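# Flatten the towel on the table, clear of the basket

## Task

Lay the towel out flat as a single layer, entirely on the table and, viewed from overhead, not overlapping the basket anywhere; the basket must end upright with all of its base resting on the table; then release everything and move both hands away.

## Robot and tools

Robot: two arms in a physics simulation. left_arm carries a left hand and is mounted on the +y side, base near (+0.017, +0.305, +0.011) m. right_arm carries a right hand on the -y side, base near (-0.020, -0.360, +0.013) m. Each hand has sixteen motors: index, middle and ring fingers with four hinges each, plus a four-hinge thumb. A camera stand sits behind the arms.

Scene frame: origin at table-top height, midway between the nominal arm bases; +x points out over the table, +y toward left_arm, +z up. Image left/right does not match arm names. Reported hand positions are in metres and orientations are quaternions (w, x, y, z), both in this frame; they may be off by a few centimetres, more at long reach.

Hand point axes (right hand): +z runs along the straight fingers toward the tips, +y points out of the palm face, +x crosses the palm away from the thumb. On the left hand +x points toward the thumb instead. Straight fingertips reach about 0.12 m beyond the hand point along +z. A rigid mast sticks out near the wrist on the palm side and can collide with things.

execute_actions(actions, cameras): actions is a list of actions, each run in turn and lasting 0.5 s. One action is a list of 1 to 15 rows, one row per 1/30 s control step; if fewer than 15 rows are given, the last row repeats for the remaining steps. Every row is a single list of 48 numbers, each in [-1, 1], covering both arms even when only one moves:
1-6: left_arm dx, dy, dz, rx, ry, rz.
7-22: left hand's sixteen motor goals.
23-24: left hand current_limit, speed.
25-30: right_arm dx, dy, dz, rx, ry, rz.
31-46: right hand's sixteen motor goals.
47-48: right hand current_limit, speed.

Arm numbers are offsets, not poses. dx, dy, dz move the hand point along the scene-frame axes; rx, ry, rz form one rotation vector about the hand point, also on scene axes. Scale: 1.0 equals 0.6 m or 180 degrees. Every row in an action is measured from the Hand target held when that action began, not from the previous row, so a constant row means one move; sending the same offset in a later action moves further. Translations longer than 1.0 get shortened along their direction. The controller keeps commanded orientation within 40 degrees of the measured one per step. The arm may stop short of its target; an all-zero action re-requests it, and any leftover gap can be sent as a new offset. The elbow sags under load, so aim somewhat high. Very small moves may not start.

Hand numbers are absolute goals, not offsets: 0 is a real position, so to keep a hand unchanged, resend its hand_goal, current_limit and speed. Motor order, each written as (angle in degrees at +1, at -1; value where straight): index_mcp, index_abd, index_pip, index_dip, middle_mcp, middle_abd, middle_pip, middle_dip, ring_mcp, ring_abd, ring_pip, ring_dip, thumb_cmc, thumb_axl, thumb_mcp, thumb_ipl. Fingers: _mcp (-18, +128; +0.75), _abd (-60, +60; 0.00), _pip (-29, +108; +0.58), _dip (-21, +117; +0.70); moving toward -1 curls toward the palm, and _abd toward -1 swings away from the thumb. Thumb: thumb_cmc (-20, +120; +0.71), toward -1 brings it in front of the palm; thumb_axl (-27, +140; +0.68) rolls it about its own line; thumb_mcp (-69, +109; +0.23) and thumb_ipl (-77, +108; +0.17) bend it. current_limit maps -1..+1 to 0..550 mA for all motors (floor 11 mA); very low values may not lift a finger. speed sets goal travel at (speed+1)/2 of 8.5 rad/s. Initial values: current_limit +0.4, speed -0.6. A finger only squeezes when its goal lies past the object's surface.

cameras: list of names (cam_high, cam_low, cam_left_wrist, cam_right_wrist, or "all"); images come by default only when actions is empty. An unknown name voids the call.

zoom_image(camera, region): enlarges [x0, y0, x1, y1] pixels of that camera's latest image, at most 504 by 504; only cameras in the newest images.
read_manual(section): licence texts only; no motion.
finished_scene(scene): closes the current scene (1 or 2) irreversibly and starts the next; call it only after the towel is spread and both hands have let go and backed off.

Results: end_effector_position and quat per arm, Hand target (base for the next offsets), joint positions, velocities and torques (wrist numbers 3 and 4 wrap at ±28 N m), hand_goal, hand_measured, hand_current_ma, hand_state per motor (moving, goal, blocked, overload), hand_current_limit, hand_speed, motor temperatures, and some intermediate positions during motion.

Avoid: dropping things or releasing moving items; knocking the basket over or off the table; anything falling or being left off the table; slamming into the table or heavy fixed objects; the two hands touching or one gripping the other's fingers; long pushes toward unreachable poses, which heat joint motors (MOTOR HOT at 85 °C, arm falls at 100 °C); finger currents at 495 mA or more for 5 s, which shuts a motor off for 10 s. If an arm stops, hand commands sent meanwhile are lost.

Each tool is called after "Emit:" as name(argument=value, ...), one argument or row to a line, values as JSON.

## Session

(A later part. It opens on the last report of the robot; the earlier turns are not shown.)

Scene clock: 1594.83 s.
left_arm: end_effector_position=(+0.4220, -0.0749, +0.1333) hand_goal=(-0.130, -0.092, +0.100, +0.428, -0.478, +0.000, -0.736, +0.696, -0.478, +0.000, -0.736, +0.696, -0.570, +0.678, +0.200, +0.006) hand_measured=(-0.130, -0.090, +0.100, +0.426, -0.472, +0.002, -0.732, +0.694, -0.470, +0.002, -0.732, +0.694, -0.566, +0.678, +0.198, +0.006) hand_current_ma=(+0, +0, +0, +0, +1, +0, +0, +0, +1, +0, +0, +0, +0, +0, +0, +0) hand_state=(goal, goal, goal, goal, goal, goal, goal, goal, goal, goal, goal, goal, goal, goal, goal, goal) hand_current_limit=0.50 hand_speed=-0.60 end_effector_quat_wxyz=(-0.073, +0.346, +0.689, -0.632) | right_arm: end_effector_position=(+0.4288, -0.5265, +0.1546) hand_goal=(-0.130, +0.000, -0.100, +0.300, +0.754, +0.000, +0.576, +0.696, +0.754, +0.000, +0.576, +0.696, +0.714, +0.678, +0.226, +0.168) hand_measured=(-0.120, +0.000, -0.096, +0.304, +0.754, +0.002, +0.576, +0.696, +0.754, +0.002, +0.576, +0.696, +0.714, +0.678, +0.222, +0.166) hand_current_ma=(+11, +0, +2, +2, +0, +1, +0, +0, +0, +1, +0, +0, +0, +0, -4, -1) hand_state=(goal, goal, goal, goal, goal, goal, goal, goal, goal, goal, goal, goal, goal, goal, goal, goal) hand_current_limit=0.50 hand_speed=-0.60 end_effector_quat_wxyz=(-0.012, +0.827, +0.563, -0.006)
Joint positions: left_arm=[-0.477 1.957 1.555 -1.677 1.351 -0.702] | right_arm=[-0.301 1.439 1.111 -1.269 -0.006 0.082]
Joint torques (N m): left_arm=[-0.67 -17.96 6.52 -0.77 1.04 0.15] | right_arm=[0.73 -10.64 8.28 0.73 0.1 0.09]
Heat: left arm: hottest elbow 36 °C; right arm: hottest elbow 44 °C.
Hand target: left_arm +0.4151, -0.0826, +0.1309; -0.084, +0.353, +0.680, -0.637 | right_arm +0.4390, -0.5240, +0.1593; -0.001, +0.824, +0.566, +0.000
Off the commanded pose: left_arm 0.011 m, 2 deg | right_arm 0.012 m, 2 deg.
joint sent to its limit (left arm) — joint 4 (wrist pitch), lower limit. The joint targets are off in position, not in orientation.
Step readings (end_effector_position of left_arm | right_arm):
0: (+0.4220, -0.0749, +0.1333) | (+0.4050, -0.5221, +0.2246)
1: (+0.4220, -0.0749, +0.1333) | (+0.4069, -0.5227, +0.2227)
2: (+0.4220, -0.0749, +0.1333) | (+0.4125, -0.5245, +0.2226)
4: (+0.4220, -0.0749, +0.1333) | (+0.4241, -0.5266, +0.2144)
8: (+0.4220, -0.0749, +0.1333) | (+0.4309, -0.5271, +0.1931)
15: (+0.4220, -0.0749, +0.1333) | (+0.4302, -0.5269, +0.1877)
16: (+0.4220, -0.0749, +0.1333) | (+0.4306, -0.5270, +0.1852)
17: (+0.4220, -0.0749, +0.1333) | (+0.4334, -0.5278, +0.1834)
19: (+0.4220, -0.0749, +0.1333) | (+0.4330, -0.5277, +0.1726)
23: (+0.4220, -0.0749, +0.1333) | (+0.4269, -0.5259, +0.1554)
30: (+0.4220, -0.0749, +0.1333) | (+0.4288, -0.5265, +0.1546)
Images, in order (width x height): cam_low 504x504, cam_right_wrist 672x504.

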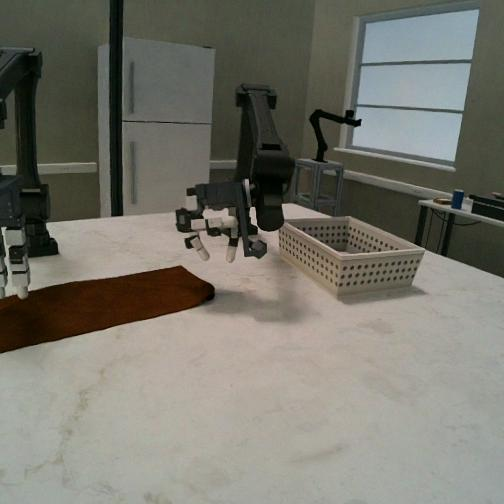

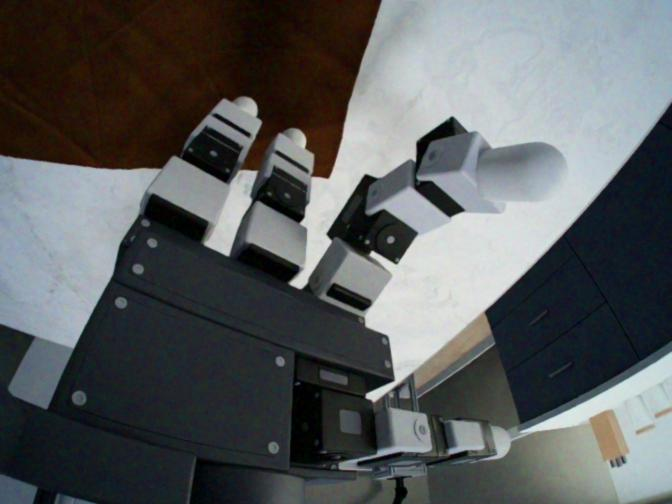

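Emit:
execute_actions(
  actions=[
    [[0,0,0,0,0,0,-0.13,-0.093,0.1,0.4276,-0.479,0,-0.737,0.696,-0.479,0,-0.737,0.696,-0.571,0.678,0.2,0.0054,0.5,-0.6,0,0,-0.06,0,0,0,-0.13,0,-0.1,0.3,0.754,0,0.576,0.696,0.754,0,0.576,0.696,0.714,0.678,0.226,0.168,0.5,-0.6]],
    [[0,0,0,0,0,0,-0.13,-0.093,0.1,0.4276,-0.479,0,-0.737,0.696,-0.479,0,-0.737,0.696,-0.571,0.678,0.2,0.0054,0.5,-0.6,-0.03,-0.025,-0.035,0,0,0,-0.13,0,-0.1,0.3,0.754,0,0.576,0.696,0.754,0,0.576,0.696,0.714,0.678,0.226,0.168,0.5,-0.6]],
  ],
  cameras=["cam_right_wrist", "cam_high"],
)

Emit:
zoom_image(
  camera="cam_right_wrist",
  region=[100, 0, 480, 180],
)

Scene clock: 1603.93 s.
left_arm: end_effector_position=(+0.4220, -0.0749, +0.1333) hand_goal=(-0.130, -0.092, +0.100, +0.428, -0.478, +0.000, -0.736, +0.696, -0.478, +0.000, -0.736, +0.696, -0.570, +0.678, +0.200, +0.006) hand_measured=(-0.130, -0.090, +0.100, +0.426, -0.472, +0.002, -0.732, +0.694, -0.470, +0.002, -0.732, +0.694, -0.566, +0.678, +0.198, +0.006) hand_current_ma=(+0, +0, +0, +0, +1, +0, +0, +0, +1, +0, +0, +0, +0, +0, +0, +0) hand_state=(goal, goal, goal, goal, goal, goal, goal, goal, goal, goal, goal, goal, goal, goal, goal, goal) hand_current_limit=0.50 hand_speed=-0.60 end_effector_quat_wxyz=(-0.073, +0.346, +0.689, -0.632) | right_arm: end_effector_position=(+0.4262, -0.5303, +0.1184) hand_goal=(-0.130, +0.000, -0.100, +0.300, +0.754, +0.000, +0.576, +0.696, +0.754, +0.000, +0.576, +0.696, +0.714, +0.678, +0.226, +0.168) hand_measured=(-0.120, +0.000, -0.096, +0.304, +0.768, -0.030, +0.584, +0.700, +0.756, -0.004, +0.578, +0.696, +0.714, +0.678, +0.222, +0.166) hand_current_ma=(+12, +0, +2, +2, +17, -37, +7, +2, +0, -1, +1, +0, +0, +0, -4, -1) hand_state=(goal, goal, goal, goal, goal, blocked, goal, goal, goal, goal, goal, goal, goal, goal, goal, goal) hand_current_limit=0.50 hand_speed=-0.60 end_effector_quat_wxyz=(+0.002, +0.823, +0.568, +0.009)
Joint positions: left_arm=[-0.477 1.957 1.555 -1.677 1.351 -0.702] | right_arm=[-0.317 1.45 1.011 -1.118 -0.012 0.051]
Joint torques (N m): left_arm=[-0.67 -17.9 6.52 -0.8 1.04 0.15] | right_arm=[-1.14 -9.23 5.79 1.17 0.28 -0.17]
Heat: left arm: hottest elbow 36 °C; right arm: hottest elbow 44 °C.
Hand target: left_arm +0.4151, -0.0826, +0.1309; -0.084, +0.353, +0.680, -0.637 | right_arm +0.4210, -0.5390, +0.1023; -0.001, +0.824, +0.566, +0.000
Off the commanded pose: left_arm 0.011 m, 2 deg | right_arm 0.019 m, 1 deg.
joint sent to its limit (left arm) — joint 4 (wrist pitch), lower limit. The joint targets are off in position, not in orientation.
Step readings (end_effector_position of left_arm | right_arm):
0: (+0.4220, -0.0749, +0.1333) | (+0.4288, -0.5265, +0.1546)
1: (+0.4220, -0.0749, +0.1333) | (+0.4295, -0.5267, +0.1528)
2: (+0.4220, -0.0749, +0.1333) | (+0.4320, -0.5274, +0.1498)
4: (+0.4220, -0.0749, +0.1333) | (+0.4327, -0.5276, +0.1386)
8: (+0.4220, -0.0749, +0.1333) | (+0.4277, -0.5261, +0.1205)
15: (+0.4220, -0.0749, +0.1333) | (+0.4281, -0.5262, +0.1181)
16: (+0.4220, -0.0749, +0.1333) | (+0.4283, -0.5262, +0.1163)
17: (+0.4220, -0.0749, +0.1333) | (+0.4290, -0.5263, +0.1162)
19: (+0.4220, -0.0749, +0.1333) | (+0.4276, -0.5285, +0.1187)
23: (+0.4220, -0.0749, +0.1333) | (+0.4252, -0.5309, +0.1182)
30: (+0.4220, -0.0749, +0.1333) | (+0.4262, -0.5303, +0.1184)
Images, in order (width x height): cam_high 504x504, cam_right_wrist 672x504.

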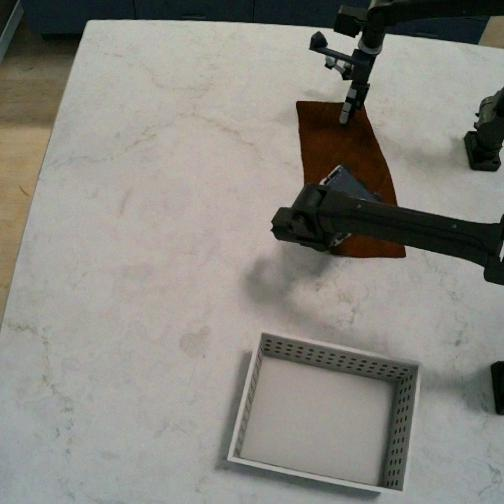

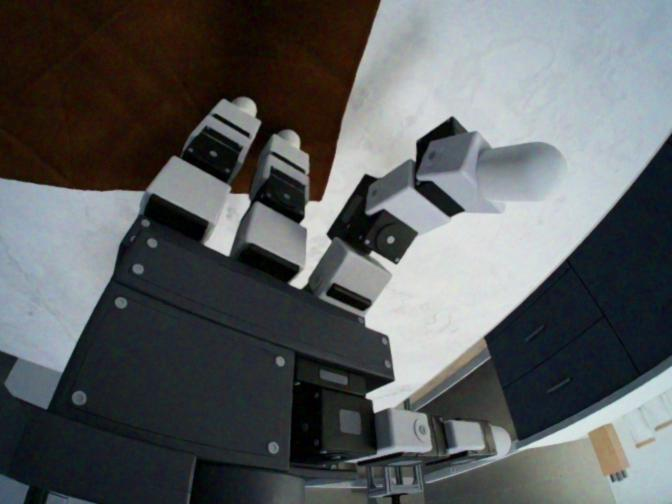

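Scaled by 1.326 from the camera's 672x504 image, which has a finer 960x720 frame.

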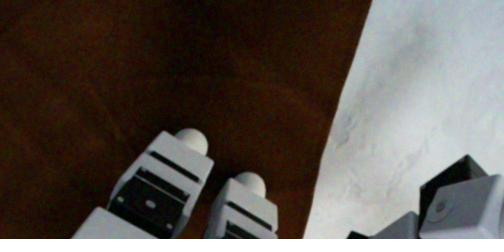

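Emit:
execute_actions(
  actions=[
    [[0,0,0,0,0,0,-0.13,-0.093,0.1,0.4276,-0.479,0,-0.737,0.696,-0.479,0,-0.737,0.696,-0.571,0.678,0.2,0.0054,0.5,-0.6,-0.07,-0.055,-0.02,0,0,0,-0.13,0,-0.1,0.3,0.754,0,0.576,0.696,0.754,0,0.576,0.696,0.714,0.678,0.226,0.168,0.5,-0.6]],
    [[0,0,0,0,0,0,-0.13,-0.093,0.1,0.4276,-0.479,0,-0.737,0.696,-0.479,0,-0.737,0.696,-0.571,0.678,0.2,0.0054,0.5,-0.6,-0.03,-0.025,0,0,0,0,-0.13,0,-0.1,0.3,0.754,0,0.576,0.696,0.754,0,0.576,0.696,0.714,0.678,0.226,0.168,0.5,-0.6]],
  ],
  cameras=["cam_right_wrist", "cam_high"],
)

Emit:
zoom_image(
  camera="cam_right_wrist",
  region=[100, 0, 480, 180],
)

Emit:
zoom_image(
  camera="cam_high",
  region=[280, 60, 420, 200],
)

Scene clock: 1610.27 s.
left_arm: end_effector_position=(+0.4220, -0.0749, +0.1333) hand_goal=(-0.130, -0.092, +0.100, +0.428, -0.478, +0.000, -0.736, +0.696, -0.478, +0.000, -0.736, +0.696, -0.570, +0.678, +0.200, +0.006) hand_measured=(-0.130, -0.090, +0.100, +0.426, -0.472, +0.002, -0.732, +0.694, -0.470, +0.002, -0.732, +0.694, -0.566, +0.678, +0.198, +0.006) hand_current_ma=(+0, +0, +0, +0, +1, +0, +0, +0, +1, +0, +0, +0, +0, +0, +0, +0) hand_state=(goal, goal, goal, goal, goal, goal, goal, goal, goal, goal, goal, goal, goal, goal, goal, goal) hand_current_limit=0.50 hand_speed=-0.60 end_effector_quat_wxyz=(-0.073, +0.346, +0.689, -0.632) | right_arm: end_effector_position=(+0.3818, -0.5764, +0.1198) hand_goal=(-0.130, +0.000, -0.100, +0.300, +0.754, +0.000, +0.576, +0.696, +0.754, +0.000, +0.576, +0.696, +0.714, +0.678, +0.226, +0.168) hand_measured=(-0.120, +0.000, -0.096, +0.304, +0.730, -0.100, +0.562, +0.688, +0.734, -0.016, +0.564, +0.692, +0.714, +0.678, +0.222, +0.166) hand_current_ma=(+12, +0, +2, +2, -38, -227, -14, -6, -28, -14, -12, -3, +0, +0, -4, -1) hand_state=(goal, goal, goal, goal, blocked, blocked, goal, goal, goal, goal, goal, goal, goal, goal, goal, goal) hand_current_limit=0.50 hand_speed=-0.60 end_effector_quat_wxyz=(+0.016, +0.820, +0.571, +0.030)
Joint positions: left_arm=[-0.477 1.957 1.555 -1.677 1.351 -0.702] | right_arm=[-0.488 1.364 0.916 -1.066 -0.038 -0.126]
Joint torques (N m): left_arm=[-0.67 -17.96 6.52 -0.8 1.04 0.16] | right_arm=[-1.79 -7.3 4.81 0.59 1.02 -0.17]
Heat: left arm: hottest elbow 36 °C; right arm: hottest elbow 44 °C.
Hand target: left_arm +0.4151, -0.0826, +0.1309; -0.084, +0.353, +0.680, -0.637 | right_arm +0.3610, -0.5870, +0.0903; -0.001, +0.824, +0.566, +0.000
Off the commanded pose: left_arm 0.011 m, 2 deg | right_arm 0.038 m, 4 deg.
joint sent to its limit (left arm) — joint 4 (wrist pitch), lower limit. The joint targets are off in position, not in orientation.
Step readings (end_effector_position of left_arm | right_arm):
0: (+0.4220, -0.0749, +0.1333) | (+0.4262, -0.5303, +0.1184)
1: (+0.4220, -0.0749, +0.1333) | (+0.4248, -0.5314, +0.1178)
2: (+0.4220, -0.0749, +0.1333) | (+0.4229, -0.5330, +0.1192)
4: (+0.4220, -0.0749, +0.1333) | (+0.4068, -0.5459, +0.1189)
8: (+0.4220, -0.0749, +0.1333) | (+0.3905, -0.5662, +0.1194)
15: (+0.4220, -0.0749, +0.1333) | (+0.3919, -0.5663, +0.1198)
16: (+0.4220, -0.0749, +0.1333) | (+0.3911, -0.5664, +0.1192)
17: (+0.4220, -0.0749, +0.1333) | (+0.3910, -0.5662, +0.1195)
19: (+0.4220, -0.0749, +0.1333) | (+0.3865, -0.5699, +0.1196)
23: (+0.4220, -0.0749, +0.1333) | (+0.3815, -0.5766, +0.1197)
30: (+0.4220, -0.0749, +0.1333) | (+0.3817, -0.5765, +0.1198)
Images, in order (width x height): cam_high 504x504, cam_right_wrist 672x504.

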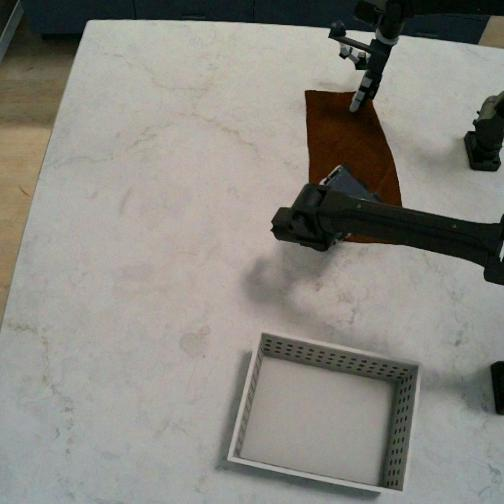

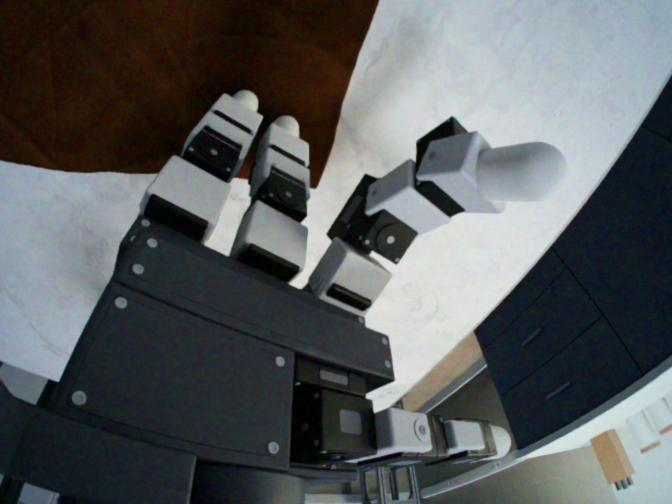

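Scaled by 1.326 from the camera's 672x504 image, which has a finer 960x720 frame.

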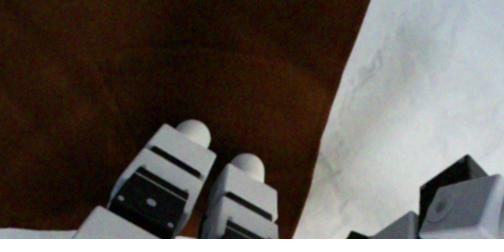

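Scaled by 3.600 from the camera's 504x504 image, which has a finer 720x720 frame.

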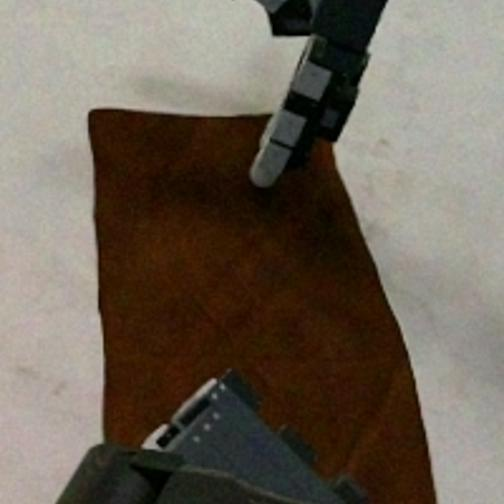

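Emit:
execute_actions(
  actions=[
    [[0,0,0,0,0,0,-0.13,-0.093,0.1,0.4276,-0.479,0,-0.737,0.696,-0.479,0,-0.737,0.696,-0.571,0.678,0.2,0.0054,0.5,-0.6,0.03,0.015,0.12,0,0,0,-0.13,0,-0.1,0.3,0.754,0,0.576,0.696,0.754,0,0.576,0.696,0.714,0.678,0.226,0.168,0.5,-0.6]],
    [[0,0,0,0,0,0,-0.13,-0.093,0.1,0.4276,-0.479,0,-0.737,0.696,-0.479,0,-0.737,0.696,-0.571,0.678,0.2,0.0054,0.5,-0.6,0,0,0.08,0,0,0,-0.13,0,-0.1,0.3,0.754,0,0.576,0.696,0.754,0,0.576,0.696,0.714,0.678,0.226,0.168,0.5,-0.6]],
  ],
  cameras=["cam_right_wrist", "cam_high", "cam_low"],
)

Emit:
zoom_image(
  camera="cam_high",
  region=[280, 60, 440, 260],
)

Emit:
zoom_image(
  camera="cam_low",
  region=[0, 230, 260, 380],
)

Emit:
zoom_image(
  camera="cam_right_wrist",
  region=[0, 0, 440, 180],
)

Scene clock: 1618.10 s.
left_arm: end_effector_position=(+0.4220, -0.0749, +0.1333) hand_goal=(-0.130, -0.092, +0.100, +0.428, -0.478, +0.000, -0.736, +0.696, -0.478, +0.000, -0.736, +0.696, -0.570, +0.678, +0.200, +0.006) hand_measured=(-0.130, -0.090, +0.100, +0.426, -0.472, +0.002, -0.732, +0.694, -0.470, +0.002, -0.732, +0.694, -0.566, +0.678, +0.198, +0.006) hand_current_ma=(+0, +0, +0, +0, +1, +0, +0, +0, +1, +0, +0, +0, +0, +0, +0, +0) hand_state=(goal, goal, goal, goal, goal, goal, goal, goal, goal, goal, goal, goal, goal, goal, goal, goal) hand_current_limit=0.50 hand_speed=-0.60 end_effector_quat_wxyz=(-0.073, +0.346, +0.689, -0.632) | right_arm: end_effector_position=(+0.3713, -0.5737, +0.1956) hand_goal=(-0.130, +0.000, -0.100, +0.300, +0.754, +0.000, +0.576, +0.696, +0.754, +0.000, +0.576, +0.696, +0.714, +0.678, +0.226, +0.168) hand_measured=(-0.118, +0.000, -0.096, +0.302, +0.752, -0.004, +0.574, +0.694, +0.752, -0.002, +0.574, +0.694, +0.714, +0.678, +0.222, +0.166) hand_current_ma=(+12, +0, +2, +2, -1, -1, -1, -1, +0, -1, -1, -1, +0, +0, -5, -1) hand_state=(goal, goal, goal, goal, goal, goal, goal, goal, goal, goal, goal, goal, goal, goal, goal, goal) hand_current_limit=0.50 hand_speed=-0.60 end_effector_quat_wxyz=(-0.013, +0.821, +0.571, -0.003)
Joint positions: left_arm=[-0.477 1.957 1.555 -1.677 1.351 -0.702] | right_arm=[-0.48 1.314 1.098 -1.381 -0.007 -0.119]
Joint torques (N m): left_arm=[-0.67 -17.9 6.52 -0.8 1.04 0.16] | right_arm=[0.73 -9.11 10.1 -0.27 0.13 0.14]
Heat: left arm: hottest elbow 36 °C; right arm: hottest elbow 44 °C.
Hand target: left_arm +0.4151, -0.0826, +0.1309; -0.084, +0.353, +0.680, -0.637 | right_arm +0.3790, -0.5780, +0.2103; -0.001, +0.824, +0.566, +0.000
Off the commanded pose: left_arm 0.011 m, 2 deg | right_arm 0.017 m, 2 deg.
joint sent to its limit (left arm) — joint 4 (wrist pitch), lower limit. The joint targets are off in position, not in orientation.
Step readings (end_effector_position of left_arm | right_arm):
0: (+0.4220, -0.0749, +0.1333) | (+0.3818, -0.5764, +0.1198)
1: (+0.4220, -0.0749, +0.1333) | (+0.3821, -0.5761, +0.1227)
2: (+0.4220, -0.0749, +0.1333) | (+0.3748, -0.5740, +0.1247)
4: (+0.4220, -0.0749, +0.1333) | (+0.3673, -0.5728, +0.1323)
8: (+0.4220, -0.0749, +0.1333) | (+0.3677, -0.5721, +0.1418)
15: (+0.4220, -0.0749, +0.1333) | (+0.3665, -0.5710, +0.1413)
16: (+0.4220, -0.0749, +0.1333) | (+0.3669, -0.5713, +0.1440)
17: (+0.4220, -0.0749, +0.1333) | (+0.3624, -0.5690, +0.1475)
19: (+0.4220, -0.0749, +0.1333) | (+0.3607, -0.5683, +0.1610)
23: (+0.4220, -0.0749, +0.1333) | (+0.3697, -0.5729, +0.1905)
30: (+0.4220, -0.0749, +0.1333) | (+0.3713, -0.5737, +0.1956)
Images, in order (width x height): cam_high 504x504, cam_low 504x504, cam_right_wrist 672x504.

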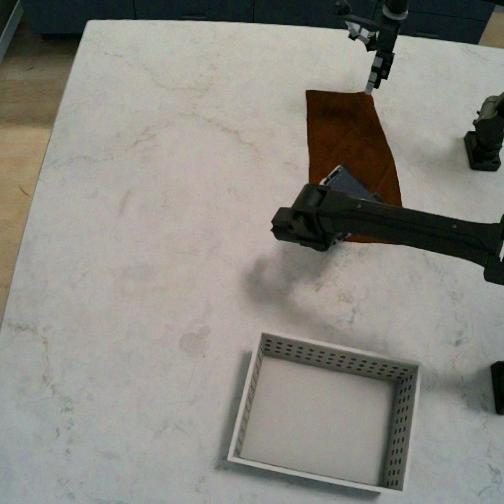

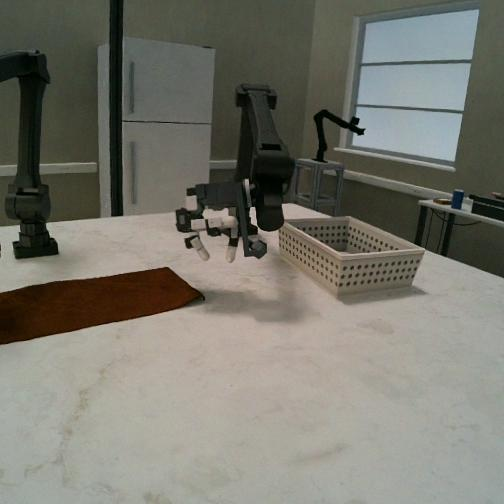

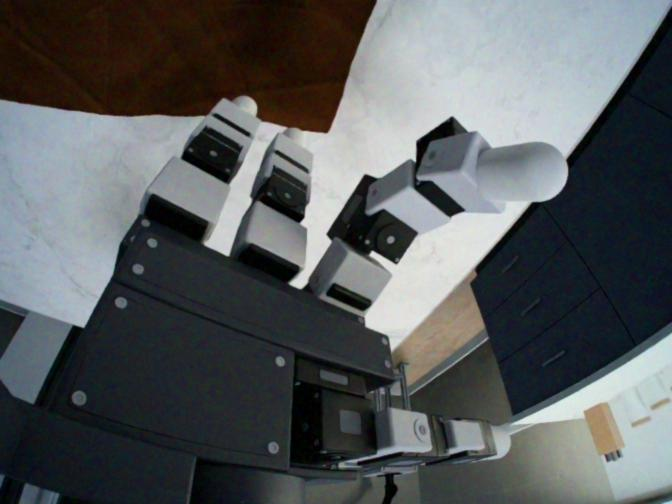

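Scaled by 2.520 from the camera's 504x504 image, which has a finer 720x720 frame.

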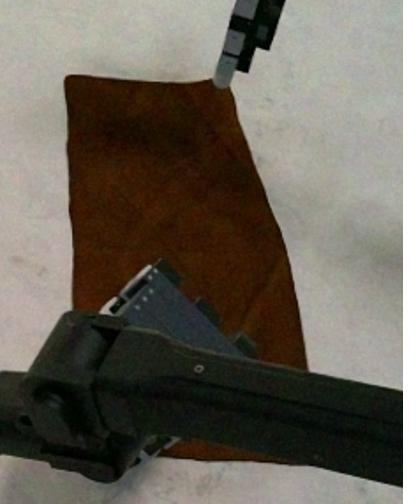

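Scaled by 1.938 from the camera's 504x504 image, which has a finer 720x720 frame.

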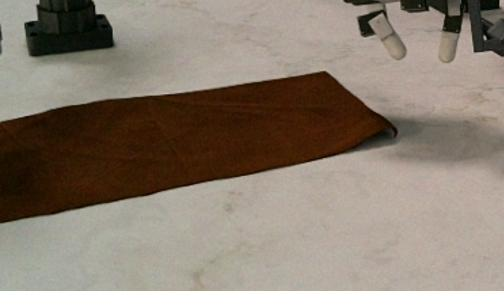

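Scaled by 1.145 from the camera's 672x504 image, which has a finer 960x720 frame.

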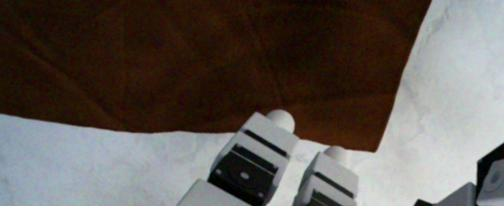

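Emit:
execute_actions(
  actions=[
    [[-0.04,0.02,0.08,0,0,0,-0.13,-0.093,0.1,0.4276,-0.479,0,-0.737,0.696,-0.479,0,-0.737,0.696,-0.571,0.678,0.2,0.0054,0.5,-0.6,0,0,0,0,0,0,-0.13,0,-0.1,0.3,0.754,0,0.576,0.696,0.754,0,0.576,0.696,0.714,0.678,0.226,0.168,0.5,-0.6]],
    [[-0.06,0.05,0.06,0,0,0,-0.13,-0.093,0.1,0.4276,-0.479,0,-0.737,0.696,-0.479,0,-0.737,0.696,-0.571,0.678,0.2,0.0054,0.5,-0.6,0,0,0,0,0,0,-0.13,0,-0.1,0.3,0.754,0,0.576,0.696,0.754,0,0.576,0.696,0.714,0.678,0.226,0.168,0.5,-0.6]],
    [[-0.07,0.08,0.02,0,0,0,-0.13,-0.093,0.1,0.4276,-0.479,0,-0.737,0.696,-0.479,0,-0.737,0.696,-0.571,0.678,0.2,0.0054,0.5,-0.6,0,0,0,0,0,0,-0.13,0,-0.1,0.3,0.754,0,0.576,0.696,0.754,0,0.576,0.696,0.714,0.678,0.226,0.168,0.5,-0.6]],
  ],
  cameras=["cam_high", "cam_low"],
)

Emit:
zoom_image(
  camera="cam_high",
  region=[280, 80, 420, 255],
)

Emit:
zoom_image(
  camera="cam_low",
  region=[120, 250, 240, 330],
)

Emit:
zoom_image(
  camera="cam_high",
  region=[295, 80, 395, 180],
)

Scene clock: 1625.73 s.
left_arm: end_effector_position=(+0.3104, +0.0062, +0.2229) hand_goal=(-0.130, -0.092, +0.100, +0.428, -0.478, +0.000, -0.736, +0.696, -0.478, +0.000, -0.736, +0.696, -0.570, +0.678, +0.200, +0.006) hand_measured=(-0.132, -0.092, +0.100, +0.426, -0.472, +0.002, -0.732, +0.694, -0.472, +0.000, -0.732, +0.694, -0.566, +0.678, +0.198, +0.006) hand_current_ma=(+0, +0, +0, +0, +1, +0, +0, +0, +1, +0, +0, +0, +0, +0, +0, +0) hand_state=(goal, goal, goal, goal, goal, goal, goal, goal, goal, goal, goal, goal, goal, goal, goal, goal) hand_current_limit=0.50 hand_speed=-0.60 end_effector_quat_wxyz=(-0.049, +0.340, +0.706, -0.619) | right_arm: end_effector_position=(+0.3713, -0.5737, +0.1956) hand_goal=(-0.130, +0.000, -0.100, +0.300, +0.754, +0.000, +0.576, +0.696, +0.754, +0.000, +0.576, +0.696, +0.714, +0.678, +0.226, +0.168) hand_measured=(-0.118, +0.000, -0.096, +0.302, +0.752, -0.004, +0.574, +0.694, +0.752, -0.002, +0.574, +0.694, +0.714, +0.678, +0.222, +0.166) hand_current_ma=(+12, +0, +2, +2, -1, -1, -1, -1, +0, -1, -1, -1, +0, +0, -5, -1) hand_state=(goal, goal, goal, goal, goal, goal, goal, goal, goal, goal, goal, goal, goal, goal, goal, goal) hand_current_limit=0.50 hand_speed=-0.60 end_effector_quat_wxyz=(-0.013, +0.821, +0.571, -0.003)
Joint positions: left_arm=[-0.434 1.489 1.202 -1.677 1.32 -0.796] | right_arm=[-0.48 1.314 1.098 -1.381 -0.007 -0.119]
Joint torques (N m): left_arm=[0.91 -11.22 7.99 -0.61 0.87 -0.1] | right_arm=[0.62 -9.41 10.17 -0.24 0.1 0.13]
Heat: left arm: hottest elbow 36 °C; right arm: hottest elbow 44 °C.
Hand target: left_arm +0.3131, +0.0074, +0.2269; -0.084, +0.353, +0.680, -0.637 | right_arm +0.3790, -0.5780, +0.2103; -0.001, +0.824, +0.566, +0.000
Off the commanded pose: left_arm 0.005 m, 6 deg | right_arm 0.017 m, 2 deg.
joint sent to its limit (left arm) — joint 4 (wrist pitch), lower limit. The joint targets are off in position and orientation.
Step readings (end_effector_position of left_arm | right_arm):
0: (+0.4220, -0.0749, +0.1333) | (+0.3713, -0.5737, +0.1956)
1: (+0.4210, -0.0747, +0.1344) | (+0.3713, -0.5737, +0.1956)
2: (+0.4154, -0.0717, +0.1354) | (+0.3713, -0.5737, +0.1956)
4: (+0.4056, -0.0665, +0.1433) | (+0.3713, -0.5737, +0.1956)
8: (+0.3996, -0.0650, +0.1677) | (+0.3713, -0.5737, +0.1956)
15: (+0.3985, -0.0644, +0.1766) | (+0.3713, -0.5737, +0.1956)
16: (+0.3969, -0.0636, +0.1771) | (+0.3713, -0.5737, +0.1956)
17: (+0.3880, -0.0590, +0.1772) | (+0.3713, -0.5737, +0.1956)
19: (+0.3682, -0.0489, +0.1812) | (+0.3713, -0.5737, +0.1956)
23: (+0.3559, -0.0432, +0.2061) | (+0.3713, -0.5737, +0.1956)
30: (+0.3542, -0.0422, +0.2148) | (+0.3713, -0.5737, +0.1956)
31: (+0.3523, -0.0412, +0.2137) | (+0.3713, -0.5737, +0.1956)
32: (+0.3421, -0.0338, +0.2095) | (+0.3713, -0.5737, +0.1956)
34: (+0.3185, -0.0145, +0.2047) | (+0.3713, -0.5737, +0.1956)
38: (+0.3065, +0.0021, +0.2169) | (+0.3713, -0.5737, +0.1956)
45: (+0.3104, +0.0062, +0.2229) | (+0.3713, -0.5737, +0.1956)
Images, in order (width x height): cam_high 504x504, cam_low 504x504.

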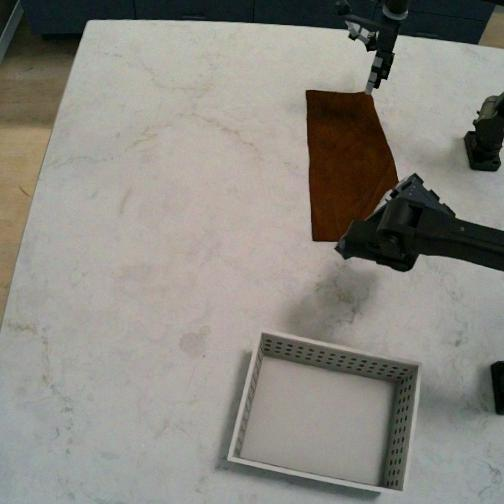

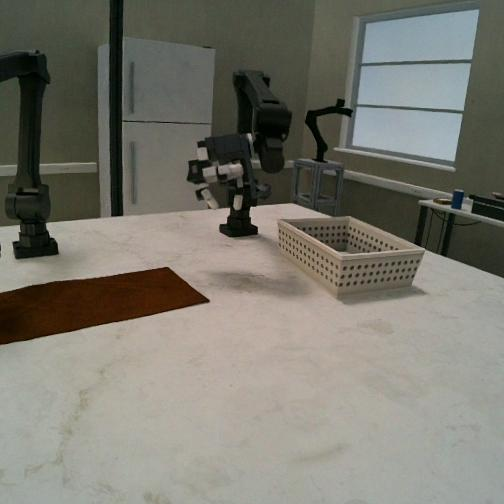

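Scaled by 2.880 from the camera's 504x504 image, which has a finer 720x720 frame.

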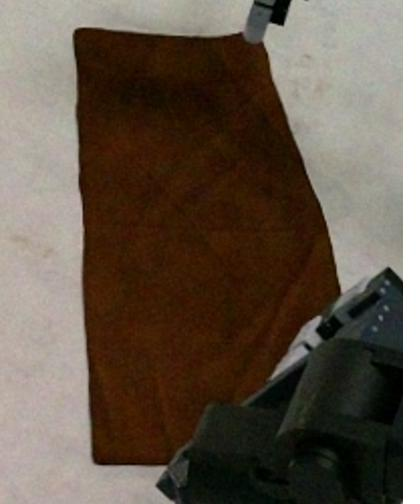

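Scaled by 4.200 from the camera's 504x504 image, which has a finer 720x720 frame.

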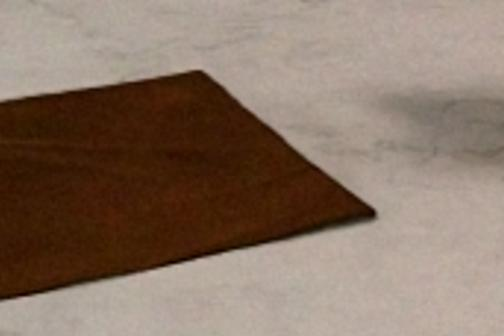

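Scaled by 5.040 from the camera's 504x504 image, which has a finer 720x720 frame.

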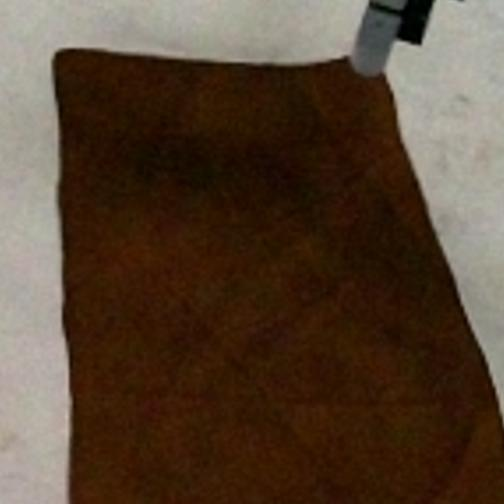

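Emit:
zoom_image(
  camera="cam_high",
  region=[340, 80, 410, 150],
)

Scaled by 7.200 from the camera's 504x504 image, which has a finer 720x720 frame.

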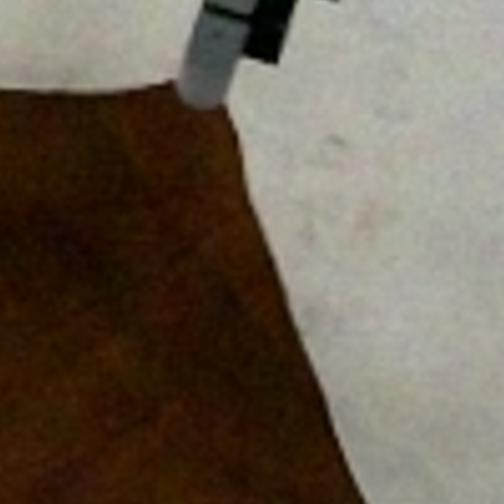

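Emit:
execute_actions(
  actions=[
    [[-0.04,0.09,0.03,0,0,0,-0.13,-0.093,0.1,0.4276,-0.479,0,-0.737,0.696,-0.479,0,-0.737,0.696,-0.571,0.678,0.2,0.0054,0.5,-0.6,0.03,0.06,0.03,0,0,0.08,-0.13,0,-0.1,0.3,0.754,0,0.576,0.696,0.754,0,0.576,0.696,0.714,0.678,0.226,0.168,0.5,-0.6]],
    [[-0.04,0.09,0.03,0,0,0,-0.13,-0.093,0.1,0.4276,-0.479,0,-0.737,0.696,-0.479,0,-0.737,0.696,-0.571,0.678,0.2,0.0054,0.5,-0.6,0.025,0.06,0,0,0,0.081,-0.13,0,-0.1,0.3,0.754,0,0.576,0.696,0.754,0,0.576,0.696,0.714,0.678,0.226,0.168,0.5,-0.6]],
  ],
  cameras=["cam_high", "cam_right_wrist"],
)

Emit:
zoom_image(
  camera="cam_right_wrist",
  region=[0, 0, 440, 180],
)

Emit:
zoom_image(
  camera="cam_high",
  region=[280, 70, 430, 260],
)

Scene clock: 1654.67 s.
left_arm: end_effector_position=(+0.2637, +0.1150, +0.2601) hand_goal=(-0.130, -0.092, +0.100, +0.428, -0.478, +0.000, -0.736, +0.696, -0.478, +0.000, -0.736, +0.696, -0.570, +0.678, +0.200, +0.006) hand_measured=(-0.130, -0.092, +0.100, +0.426, -0.474, +0.000, -0.732, +0.694, -0.472, +0.000, -0.732, +0.694, -0.568, +0.678, +0.198, +0.006) hand_current_ma=(+0, +0, +0, +0, +0, +0, +0, +0, +1, +0, +0, +0, +0, +0, +0, +0) hand_state=(goal, goal, goal, goal, goal, goal, goal, goal, goal, goal, goal, goal, goal, goal, goal, goal) hand_current_limit=0.50 hand_speed=-0.60 end_effector_quat_wxyz=(+0.035, +0.290, +0.771, -0.567) | right_arm: end_effector_position=(+0.3987, -0.5010, +0.2058) hand_goal=(-0.130, +0.000, -0.100, +0.300, +0.754, +0.000, +0.576, +0.696, +0.754, +0.000, +0.576, +0.696, +0.714, +0.678, +0.226, +0.168) hand_measured=(-0.118, +0.000, -0.096, +0.302, +0.752, -0.002, +0.574, +0.694, +0.752, -0.002, +0.574, +0.694, +0.716, +0.678, +0.222, +0.166) hand_current_ma=(+12, +0, +2, +2, +0, +0, -1, -1, -1, +0, -1, -1, +0, +0, -4, -1) hand_state=(goal, goal, goal, goal, goal, goal, goal, goal, goal, goal, goal, goal, goal, goal, goal, goal) hand_current_limit=0.50 hand_speed=-0.60 end_effector_quat_wxyz=(-0.021, +0.663, +0.749, -0.007)
Joint positions: left_arm=[-0.222 1.109 1.016 -1.686 1.199 -0.928] | right_arm=[-0.376 1.312 1.127 -1.43 -0.001 -0.491]
Joint torques (N m): left_arm=[0.5 -5.36 8.28 -0.36 0.77 -0.12] | right_arm=[0.21 -9.29 11.3 -0.28 -0.05 -0.2]
Heat: left arm: hottest elbow 36 °C; right arm: hottest elbow 45 °C.
Hand target: left_arm +0.2651, +0.1154, +0.2629; -0.084, +0.353, +0.680, -0.637 | right_arm +0.4120, -0.5060, +0.2283; -0.001, +0.656, +0.754, +0.000
Off the commanded pose: left_arm 0.003 m, 20 deg | right_arm 0.027 m, 3 deg.
joint sent to its limit (left arm) — joint 4 (wrist pitch), lower limit. The joint targets are off in position and orientation.
Step readings (end_effector_position of left_arm | right_arm):
0: (+0.3104, +0.0062, +0.2229) | (+0.3713, -0.5737, +0.1956)
1: (+0.3086, +0.0079, +0.2216) | (+0.3707, -0.5725, +0.1953)
2: (+0.3030, +0.0158, +0.2196) | (+0.3703, -0.5688, +0.1957)
4: (+0.2912, +0.0361, +0.2192) | (+0.3729, -0.5573, +0.1970)
8: (+0.2907, +0.0594, +0.2396) | (+0.3832, -0.5375, +0.2009)
15: (+0.2900, +0.0614, +0.2438) | (+0.3853, -0.5356, +0.2029)
16: (+0.2884, +0.0632, +0.2424) | (+0.3859, -0.5341, +0.2029)
17: (+0.2839, +0.0721, +0.2390) | (+0.3872, -0.5307, +0.2029)
19: (+0.2735, +0.0912, +0.2388) | (+0.3903, -0.5220, +0.2028)
23: (+0.2666, +0.1131, +0.2591) | (+0.3964, -0.5047, +0.2037)
30: (+0.2638, +0.1149, +0.2610) | (+0.3986, -0.5018, +0.2058)
Images, in order (width x height): cam_high 504x504, cam_right_wrist 672x504.

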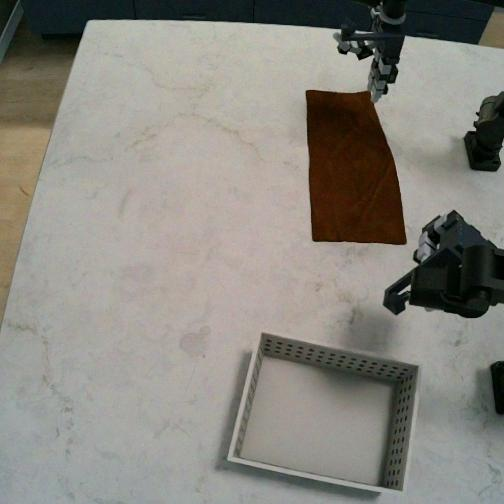

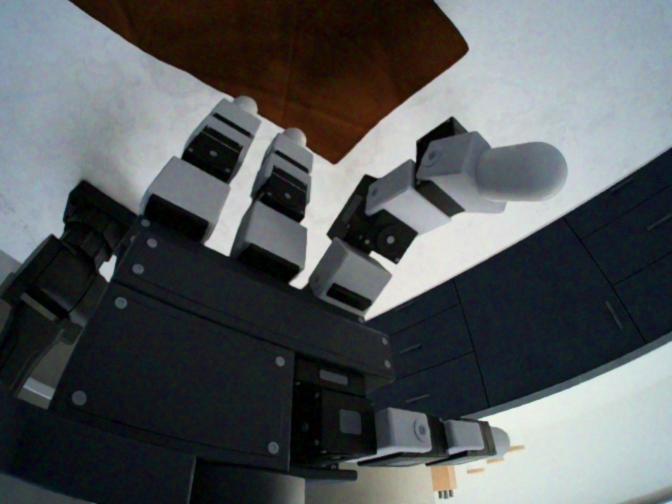

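Scaled by 1.145 from the camera's 672x504 image, which has a finer 960x720 frame.

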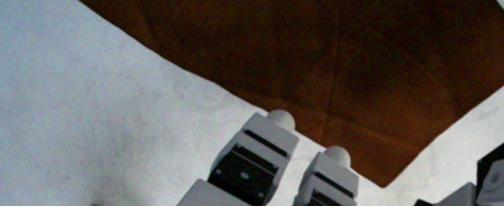

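Scaled by 2.653 from the camera's 504x504 image, which has a finer 720x720 frame.

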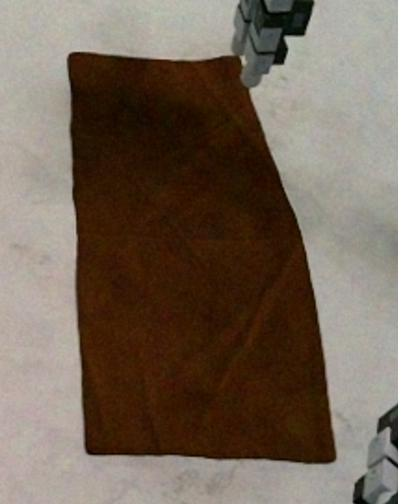

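Emit:
zoom_image(
  camera="cam_right_wrist",
  region=[230, 0, 480, 180],
)

Scaled by 2.016 from the camera's 672x504 image, which has a finer 960x720 frame.

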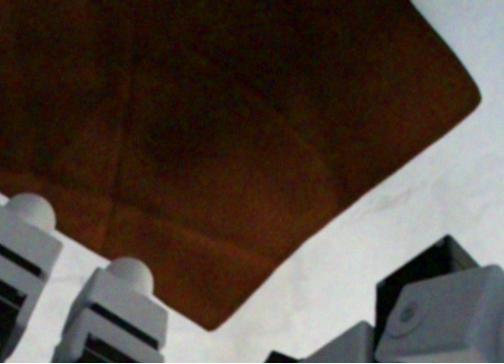

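Emit:
execute_actions(
  actions=[
    [[0,0,0,0,0,0,-0.13,-0.093,0.1,0.4276,-0.479,0,-0.737,0.696,-0.479,0,-0.737,0.696,-0.571,0.678,0.2,0.0054,0.5,-0.6,-0.05,-0.05,-0.05,0,0,0,-0.13,0,-0.1,0.3,0.754,0,0.576,0.696,0.754,0,0.576,0.696,0.714,0.678,0.226,0.168,0.5,-0.6]],
    [[0,0,0,0,0,0,-0.13,-0.093,0.1,0.4276,-0.479,0,-0.737,0.696,-0.479,0,-0.737,0.696,-0.571,0.678,0.2,0.0054,0.5,-0.6,0,0,-0.06,0,0,0,-0.13,0,-0.1,0.3,0.754,0,0.576,0.696,0.754,0,0.576,0.696,0.714,0.678,0.226,0.168,0.5,-0.6]],
  ],
  cameras=["cam_right_wrist", "cam_low"],
)

Emit:
zoom_image(
  camera="cam_right_wrist",
  region=[180, 0, 480, 220],
)

Scene clock: 1670.60 s.
left_arm: end_effector_position=(+0.2637, +0.1150, +0.2601) hand_goal=(-0.130, -0.092, +0.100, +0.428, -0.478, +0.000, -0.736, +0.696, -0.478, +0.000, -0.736, +0.696, -0.570, +0.678, +0.200, +0.006) hand_measured=(-0.130, -0.092, +0.100, +0.426, -0.474, +0.000, -0.732, +0.694, -0.472, +0.000, -0.732, +0.694, -0.568, +0.678, +0.198, +0.006) hand_current_ma=(+0, +0, +0, +0, +0, +0, +0, +0, +1, +0, +0, +0, +0, +0, +0, +0) hand_state=(goal, goal, goal, goal, goal, goal, goal, goal, goal, goal, goal, goal, goal, goal, goal, goal) hand_current_limit=0.50 hand_speed=-0.60 end_effector_quat_wxyz=(+0.035, +0.290, +0.771, -0.567) | right_arm: end_effector_position=(+0.3703, -0.5403, +0.1568) hand_goal=(-0.130, +0.000, -0.100, +0.300, +0.754, +0.000, +0.576, +0.696, +0.754, +0.000, +0.576, +0.696, +0.714, +0.678, +0.226, +0.168) hand_measured=(-0.118, +0.000, -0.096, +0.302, +0.754, -0.002, +0.574, +0.694, +0.754, -0.002, +0.574, +0.694, +0.714, +0.678, +0.222, +0.166) hand_current_ma=(+12, +0, +2, +2, +0, +0, -1, -1, +0, +0, -1, -1, +0, +0, -4, -1) hand_state=(goal, goal, goal, goal, goal, goal, goal, goal, goal, goal, goal, goal, goal, goal, goal, goal) hand_current_limit=0.50 hand_speed=-0.60 end_effector_quat_wxyz=(-0.013, +0.669, +0.743, -0.007)
Joint positions: left_arm=[-0.222 1.109 1.016 -1.686 1.199 -0.928] | right_arm=[-0.503 1.311 0.991 -1.28 0.008 -0.601]
Joint torques (N m): left_arm=[0.5 -5.36 8.29 -0.35 0.78 -0.12] | right_arm=[0.73 -8.7 8.27 0.83 -0.11 -0.19]
Heat: left arm: hottest elbow 37 °C; right arm: hottest elbow 47 °C.
Hand target: left_arm +0.2651, +0.1154, +0.2629; -0.084, +0.353, +0.680, -0.637 | right_arm +0.3820, -0.5360, +0.1623; -0.001, +0.656, +0.754, +0.000
Off the commanded pose: left_arm 0.003 m, 20 deg | right_arm 0.014 m, 3 deg.
joint sent to its limit (left arm) — joint 4 (wrist pitch), lower limit. The joint targets are off in position and orientation.
Step readings (end_effector_position of left_arm | right_arm):
0: (+0.2637, +0.1150, +0.2601) | (+0.3987, -0.5010, +0.2058)
1: (+0.2637, +0.1150, +0.2601) | (+0.3984, -0.5015, +0.2042)
2: (+0.2637, +0.1150, +0.2601) | (+0.3977, -0.5052, +0.2030)
4: (+0.2637, +0.1150, +0.2601) | (+0.3880, -0.5177, +0.1956)
8: (+0.2637, +0.1150, +0.2601) | (+0.3704, -0.5424, +0.1872)
15: (+0.2637, +0.1150, +0.2601) | (+0.3715, -0.5416, +0.1876)
16: (+0.2637, +0.1150, +0.2601) | (+0.3724, -0.5419, +0.1857)
17: (+0.2637, +0.1150, +0.2601) | (+0.3751, -0.5434, +0.1827)
19: (+0.2637, +0.1150, +0.2601) | (+0.3743, -0.5428, +0.1713)
23: (+0.2637, +0.1150, +0.2601) | (+0.3686, -0.5395, +0.1569)
30: (+0.2637, +0.1150, +0.2601) | (+0.3703, -0.5403, +0.1568)
Images, in order (width x height): cam_low 504x504, cam_right_wrist 672x504.

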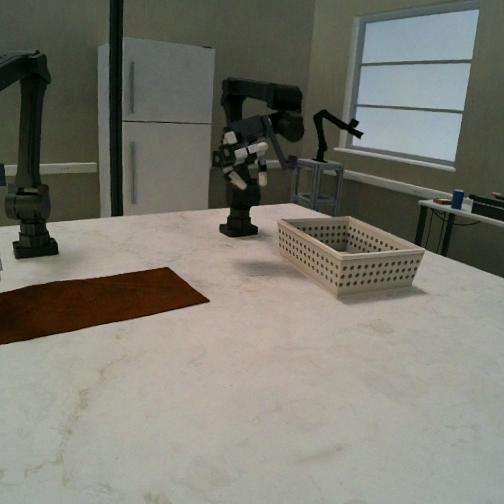

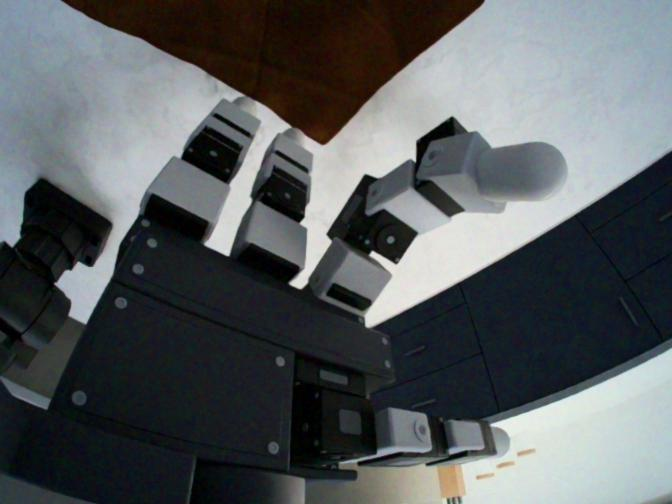

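Scaled by 1.680 from the camera's 672x504 image, which has a finer 960x720 frame.

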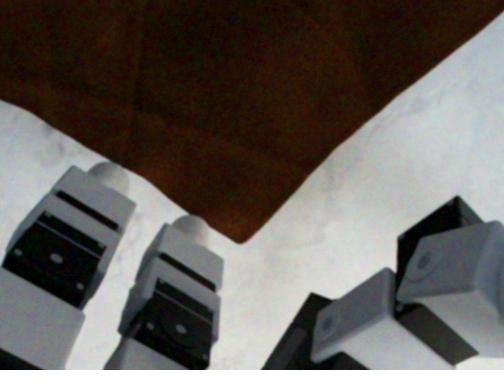

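Emit:
execute_actions(
  actions=[
    [[0,0,0,0,0,0,-0.13,-0.093,0.1,0.4276,-0.479,0,-0.737,0.696,-0.479,0,-0.737,0.696,-0.571,0.678,0.2,0.0054,0.5,-0.6,0,0,-0.08,0,0,0,-0.13,0,-0.1,0.3,0.754,0,0.576,0.696,0.754,0,0.576,0.696,0.714,0.678,0.226,0.168,0.5,-0.6]],
    [[0,0,0,0,0,0,-0.13,-0.093,0.1,0.4276,-0.479,0,-0.737,0.696,-0.479,0,-0.737,0.696,-0.571,0.678,0.2,0.0054,0.5,-0.6,-0.02,0,-0.04,0,0,0,-0.13,0,-0.1,0.3,0.754,0,0.576,0.696,0.754,0,0.576,0.696,0.714,0.678,0.226,0.168,0.5,-0.6]],
  ],
  cameras=["cam_right_wrist", "cam_high"],
)

Emit:
zoom_image(
  camera="cam_right_wrist",
  region=[180, 0, 480, 220],
)

Scene clock: 1675.87 s.
left_arm: end_effector_position=(+0.2637, +0.1150, +0.2601) hand_goal=(-0.130, -0.092, +0.100, +0.428, -0.478, +0.000, -0.736, +0.696, -0.478, +0.000, -0.736, +0.696, -0.570, +0.678, +0.200, +0.006) hand_measured=(-0.130, -0.092, +0.100, +0.426, -0.474, +0.000, -0.732, +0.694, -0.472, +0.000, -0.732, +0.694, -0.568, +0.678, +0.198, +0.006) hand_current_ma=(+0, +0, +0, +0, +0, +0, +0, +0, +1, +0, +0, +0, +0, +0, +0, +0) hand_state=(goal, goal, goal, goal, goal, goal, goal, goal, goal, goal, goal, goal, goal, goal, goal, goal) hand_current_limit=0.50 hand_speed=-0.60 end_effector_quat_wxyz=(+0.035, +0.290, +0.771, -0.567) | right_arm: end_effector_position=(+0.3754, -0.5375, +0.1237) hand_goal=(-0.130, +0.000, -0.100, +0.300, +0.754, +0.000, +0.576, +0.696, +0.754, +0.000, +0.576, +0.696, +0.714, +0.678, +0.226, +0.168) hand_measured=(-0.116, +0.000, -0.096, +0.302, +0.780, -0.008, +0.592, +0.704, +0.770, -0.004, +0.588, +0.702, +0.714, +0.678, +0.220, +0.166) hand_current_ma=(+16, +0, +2, +2, +42, -6, +18, +7, +21, -2, +11, +3, +0, +0, -5, -1) hand_state=(goal, goal, goal, goal, blocked, goal, goal, goal, goal, goal, goal, goal, goal, goal, goal, goal) hand_current_limit=0.50 hand_speed=-0.60 end_effector_quat_wxyz=(+0.017, +0.659, +0.752, +0.007)
Joint positions: left_arm=[-0.222 1.109 1.016 -1.686 1.199 -0.928] | right_arm=[-0.503 1.32 0.89 -1.105 -0.007 -0.629]
Joint torques (N m): left_arm=[0.56 -5.3 8.29 -0.36 0.78 -0.12] | right_arm=[-0.32 -5.01 4.46 1.94 0.06 -0.19]
Heat: left arm: hottest elbow 37 °C; right arm: hottest elbow 47 °C.
Hand target: left_arm +0.2651, +0.1154, +0.2629; -0.084, +0.353, +0.680, -0.637 | right_arm +0.3700, -0.5360, +0.0903; -0.001, +0.656, +0.754, +0.000
Off the commanded pose: left_arm 0.003 m, 20 deg | right_arm 0.034 m, 2 deg.
joint sent to its limit (left arm) — joint 4 (wrist pitch), lower limit. The joint targets are off in position and orientation.
Step readings (end_effector_position of left_arm | right_arm):
0: (+0.2637, +0.1150, +0.2601) | (+0.3703, -0.5403, +0.1568)
1: (+0.2637, +0.1150, +0.2601) | (+0.3708, -0.5406, +0.1545)
2: (+0.2637, +0.1150, +0.2601) | (+0.3750, -0.5429, +0.1507)
4: (+0.2637, +0.1150, +0.2601) | (+0.3752, -0.5430, +0.1346)
8: (+0.2637, +0.1150, +0.2601) | (+0.3745, -0.5405, +0.1214)
15: (+0.2637, +0.1150, +0.2601) | (+0.3749, -0.5403, +0.1216)
16: (+0.2637, +0.1150, +0.2601) | (+0.3749, -0.5403, +0.1202)
17: (+0.2637, +0.1150, +0.2601) | (+0.3758, -0.5391, +0.1202)
19: (+0.2637, +0.1150, +0.2601) | (+0.3757, -0.5384, +0.1219)
23: (+0.2637, +0.1150, +0.2601) | (+0.3754, -0.5378, +0.1237)
30: (+0.2637, +0.1150, +0.2601) | (+0.3754, -0.5376, +0.1237)
Images, in order (width x height): cam_high 504x504, cam_right_wrist 672x504.

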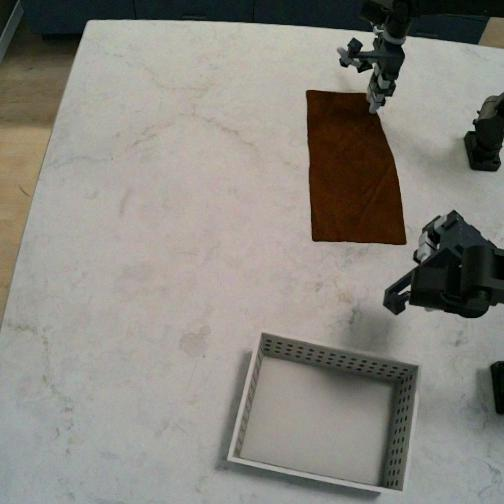

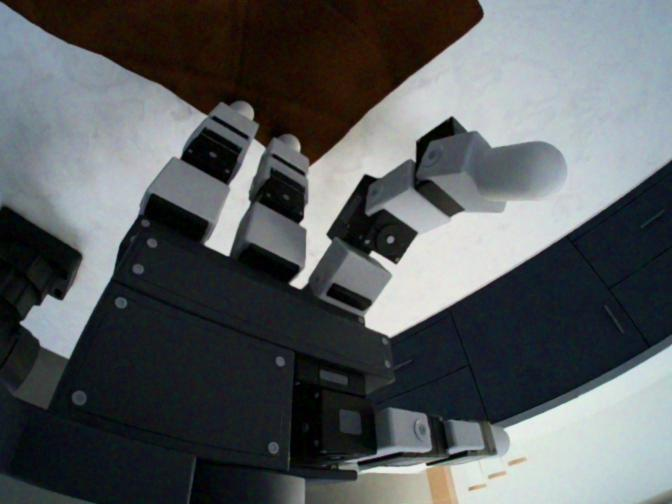

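Scaled by 1.680 from the camera's 672x504 image, which has a finer 960x720 frame.

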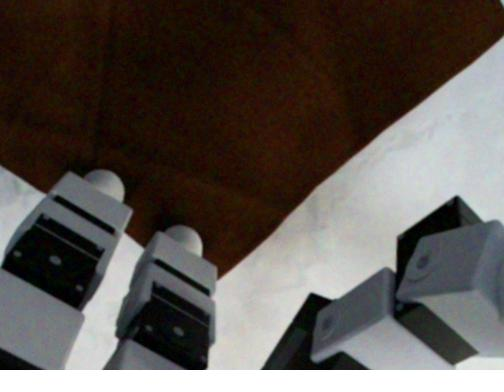

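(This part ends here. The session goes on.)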